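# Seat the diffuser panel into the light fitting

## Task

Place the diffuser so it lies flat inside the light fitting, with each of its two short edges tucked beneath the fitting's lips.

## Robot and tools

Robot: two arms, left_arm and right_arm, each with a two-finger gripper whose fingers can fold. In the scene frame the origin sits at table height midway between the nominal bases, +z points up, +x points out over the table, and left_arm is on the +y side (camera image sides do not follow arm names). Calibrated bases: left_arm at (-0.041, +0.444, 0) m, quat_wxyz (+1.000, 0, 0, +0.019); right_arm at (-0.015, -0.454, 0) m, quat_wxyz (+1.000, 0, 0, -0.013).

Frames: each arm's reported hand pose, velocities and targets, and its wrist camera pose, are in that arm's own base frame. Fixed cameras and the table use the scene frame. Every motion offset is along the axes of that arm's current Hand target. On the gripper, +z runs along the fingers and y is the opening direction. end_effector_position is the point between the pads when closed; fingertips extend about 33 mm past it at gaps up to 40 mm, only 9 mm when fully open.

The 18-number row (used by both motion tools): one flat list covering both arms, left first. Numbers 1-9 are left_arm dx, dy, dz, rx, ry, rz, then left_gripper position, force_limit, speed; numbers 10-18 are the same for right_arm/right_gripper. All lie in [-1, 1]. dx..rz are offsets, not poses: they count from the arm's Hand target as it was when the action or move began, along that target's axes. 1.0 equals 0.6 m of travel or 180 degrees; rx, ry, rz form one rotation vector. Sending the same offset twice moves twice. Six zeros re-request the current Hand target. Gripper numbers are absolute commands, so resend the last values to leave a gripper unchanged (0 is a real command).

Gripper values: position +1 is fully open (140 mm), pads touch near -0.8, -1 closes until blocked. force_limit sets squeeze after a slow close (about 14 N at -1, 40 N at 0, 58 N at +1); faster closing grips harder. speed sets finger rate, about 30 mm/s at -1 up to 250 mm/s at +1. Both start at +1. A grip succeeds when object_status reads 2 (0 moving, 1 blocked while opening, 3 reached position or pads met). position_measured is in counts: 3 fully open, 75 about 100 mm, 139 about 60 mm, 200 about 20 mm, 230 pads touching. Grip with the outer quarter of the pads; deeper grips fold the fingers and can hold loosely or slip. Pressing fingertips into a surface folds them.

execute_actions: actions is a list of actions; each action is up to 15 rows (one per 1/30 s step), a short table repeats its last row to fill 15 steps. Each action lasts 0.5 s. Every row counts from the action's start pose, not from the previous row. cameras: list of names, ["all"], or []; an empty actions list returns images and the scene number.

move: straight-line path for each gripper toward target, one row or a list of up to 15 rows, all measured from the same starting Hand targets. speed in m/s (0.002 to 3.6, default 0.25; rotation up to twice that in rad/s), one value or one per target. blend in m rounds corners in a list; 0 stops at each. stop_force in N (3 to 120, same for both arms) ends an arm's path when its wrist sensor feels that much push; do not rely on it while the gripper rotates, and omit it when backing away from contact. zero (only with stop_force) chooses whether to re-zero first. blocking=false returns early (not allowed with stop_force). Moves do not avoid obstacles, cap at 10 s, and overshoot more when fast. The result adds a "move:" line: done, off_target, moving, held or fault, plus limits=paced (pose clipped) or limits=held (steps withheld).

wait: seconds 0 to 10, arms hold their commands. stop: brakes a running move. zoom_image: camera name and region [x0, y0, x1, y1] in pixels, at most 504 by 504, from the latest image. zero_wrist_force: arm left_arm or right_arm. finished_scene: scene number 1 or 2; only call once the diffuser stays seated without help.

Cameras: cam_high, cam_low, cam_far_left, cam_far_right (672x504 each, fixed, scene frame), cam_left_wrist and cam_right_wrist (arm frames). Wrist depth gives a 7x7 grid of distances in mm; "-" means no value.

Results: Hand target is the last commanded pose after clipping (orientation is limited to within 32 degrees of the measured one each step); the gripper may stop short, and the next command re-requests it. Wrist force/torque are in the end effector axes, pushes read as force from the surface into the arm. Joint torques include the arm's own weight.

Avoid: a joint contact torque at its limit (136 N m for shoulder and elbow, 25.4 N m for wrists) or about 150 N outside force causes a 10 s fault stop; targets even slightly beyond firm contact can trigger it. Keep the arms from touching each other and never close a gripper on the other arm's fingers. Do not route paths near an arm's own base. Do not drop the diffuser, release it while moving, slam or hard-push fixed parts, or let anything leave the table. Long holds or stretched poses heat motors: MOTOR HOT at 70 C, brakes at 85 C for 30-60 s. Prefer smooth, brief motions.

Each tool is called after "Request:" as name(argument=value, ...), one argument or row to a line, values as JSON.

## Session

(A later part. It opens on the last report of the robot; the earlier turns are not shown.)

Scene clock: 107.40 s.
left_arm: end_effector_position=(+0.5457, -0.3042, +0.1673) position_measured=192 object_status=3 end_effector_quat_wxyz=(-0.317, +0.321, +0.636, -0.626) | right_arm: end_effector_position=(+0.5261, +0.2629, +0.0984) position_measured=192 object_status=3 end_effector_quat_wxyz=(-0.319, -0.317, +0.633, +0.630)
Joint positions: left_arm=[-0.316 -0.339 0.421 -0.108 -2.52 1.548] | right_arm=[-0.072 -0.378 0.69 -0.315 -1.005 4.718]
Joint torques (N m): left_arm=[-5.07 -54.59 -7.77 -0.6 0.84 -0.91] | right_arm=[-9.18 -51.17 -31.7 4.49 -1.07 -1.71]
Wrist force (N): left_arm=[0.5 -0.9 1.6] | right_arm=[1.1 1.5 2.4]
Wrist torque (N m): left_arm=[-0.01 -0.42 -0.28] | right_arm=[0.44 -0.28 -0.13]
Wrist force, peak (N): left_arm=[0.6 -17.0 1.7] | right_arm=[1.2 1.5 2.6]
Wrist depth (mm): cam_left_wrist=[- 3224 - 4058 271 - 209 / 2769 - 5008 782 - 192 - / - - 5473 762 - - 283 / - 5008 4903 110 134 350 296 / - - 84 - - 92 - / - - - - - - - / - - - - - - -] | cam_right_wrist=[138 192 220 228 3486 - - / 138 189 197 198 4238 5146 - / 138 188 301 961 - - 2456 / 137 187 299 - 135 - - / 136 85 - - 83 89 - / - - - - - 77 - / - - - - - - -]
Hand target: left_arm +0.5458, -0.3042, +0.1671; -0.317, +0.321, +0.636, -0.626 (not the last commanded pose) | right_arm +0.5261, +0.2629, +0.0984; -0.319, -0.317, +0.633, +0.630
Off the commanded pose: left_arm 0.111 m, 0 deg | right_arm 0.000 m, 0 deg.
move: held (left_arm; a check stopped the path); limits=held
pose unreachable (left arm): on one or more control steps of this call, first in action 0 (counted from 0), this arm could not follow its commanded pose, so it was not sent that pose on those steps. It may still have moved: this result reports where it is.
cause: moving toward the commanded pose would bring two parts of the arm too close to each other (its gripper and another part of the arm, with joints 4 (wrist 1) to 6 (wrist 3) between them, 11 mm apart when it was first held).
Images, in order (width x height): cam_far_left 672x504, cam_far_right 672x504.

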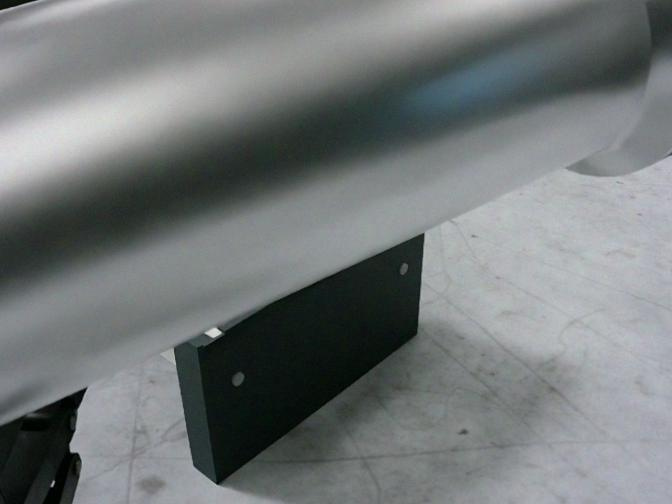

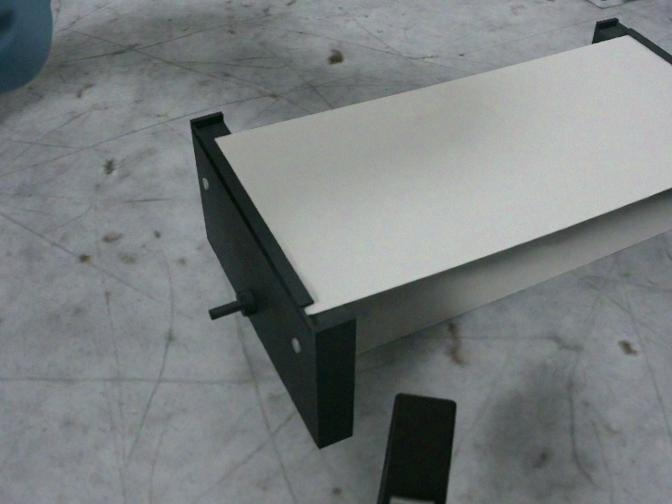

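Request:
finished_scene(
  scene=1,
)

The scene is finished: the task was done.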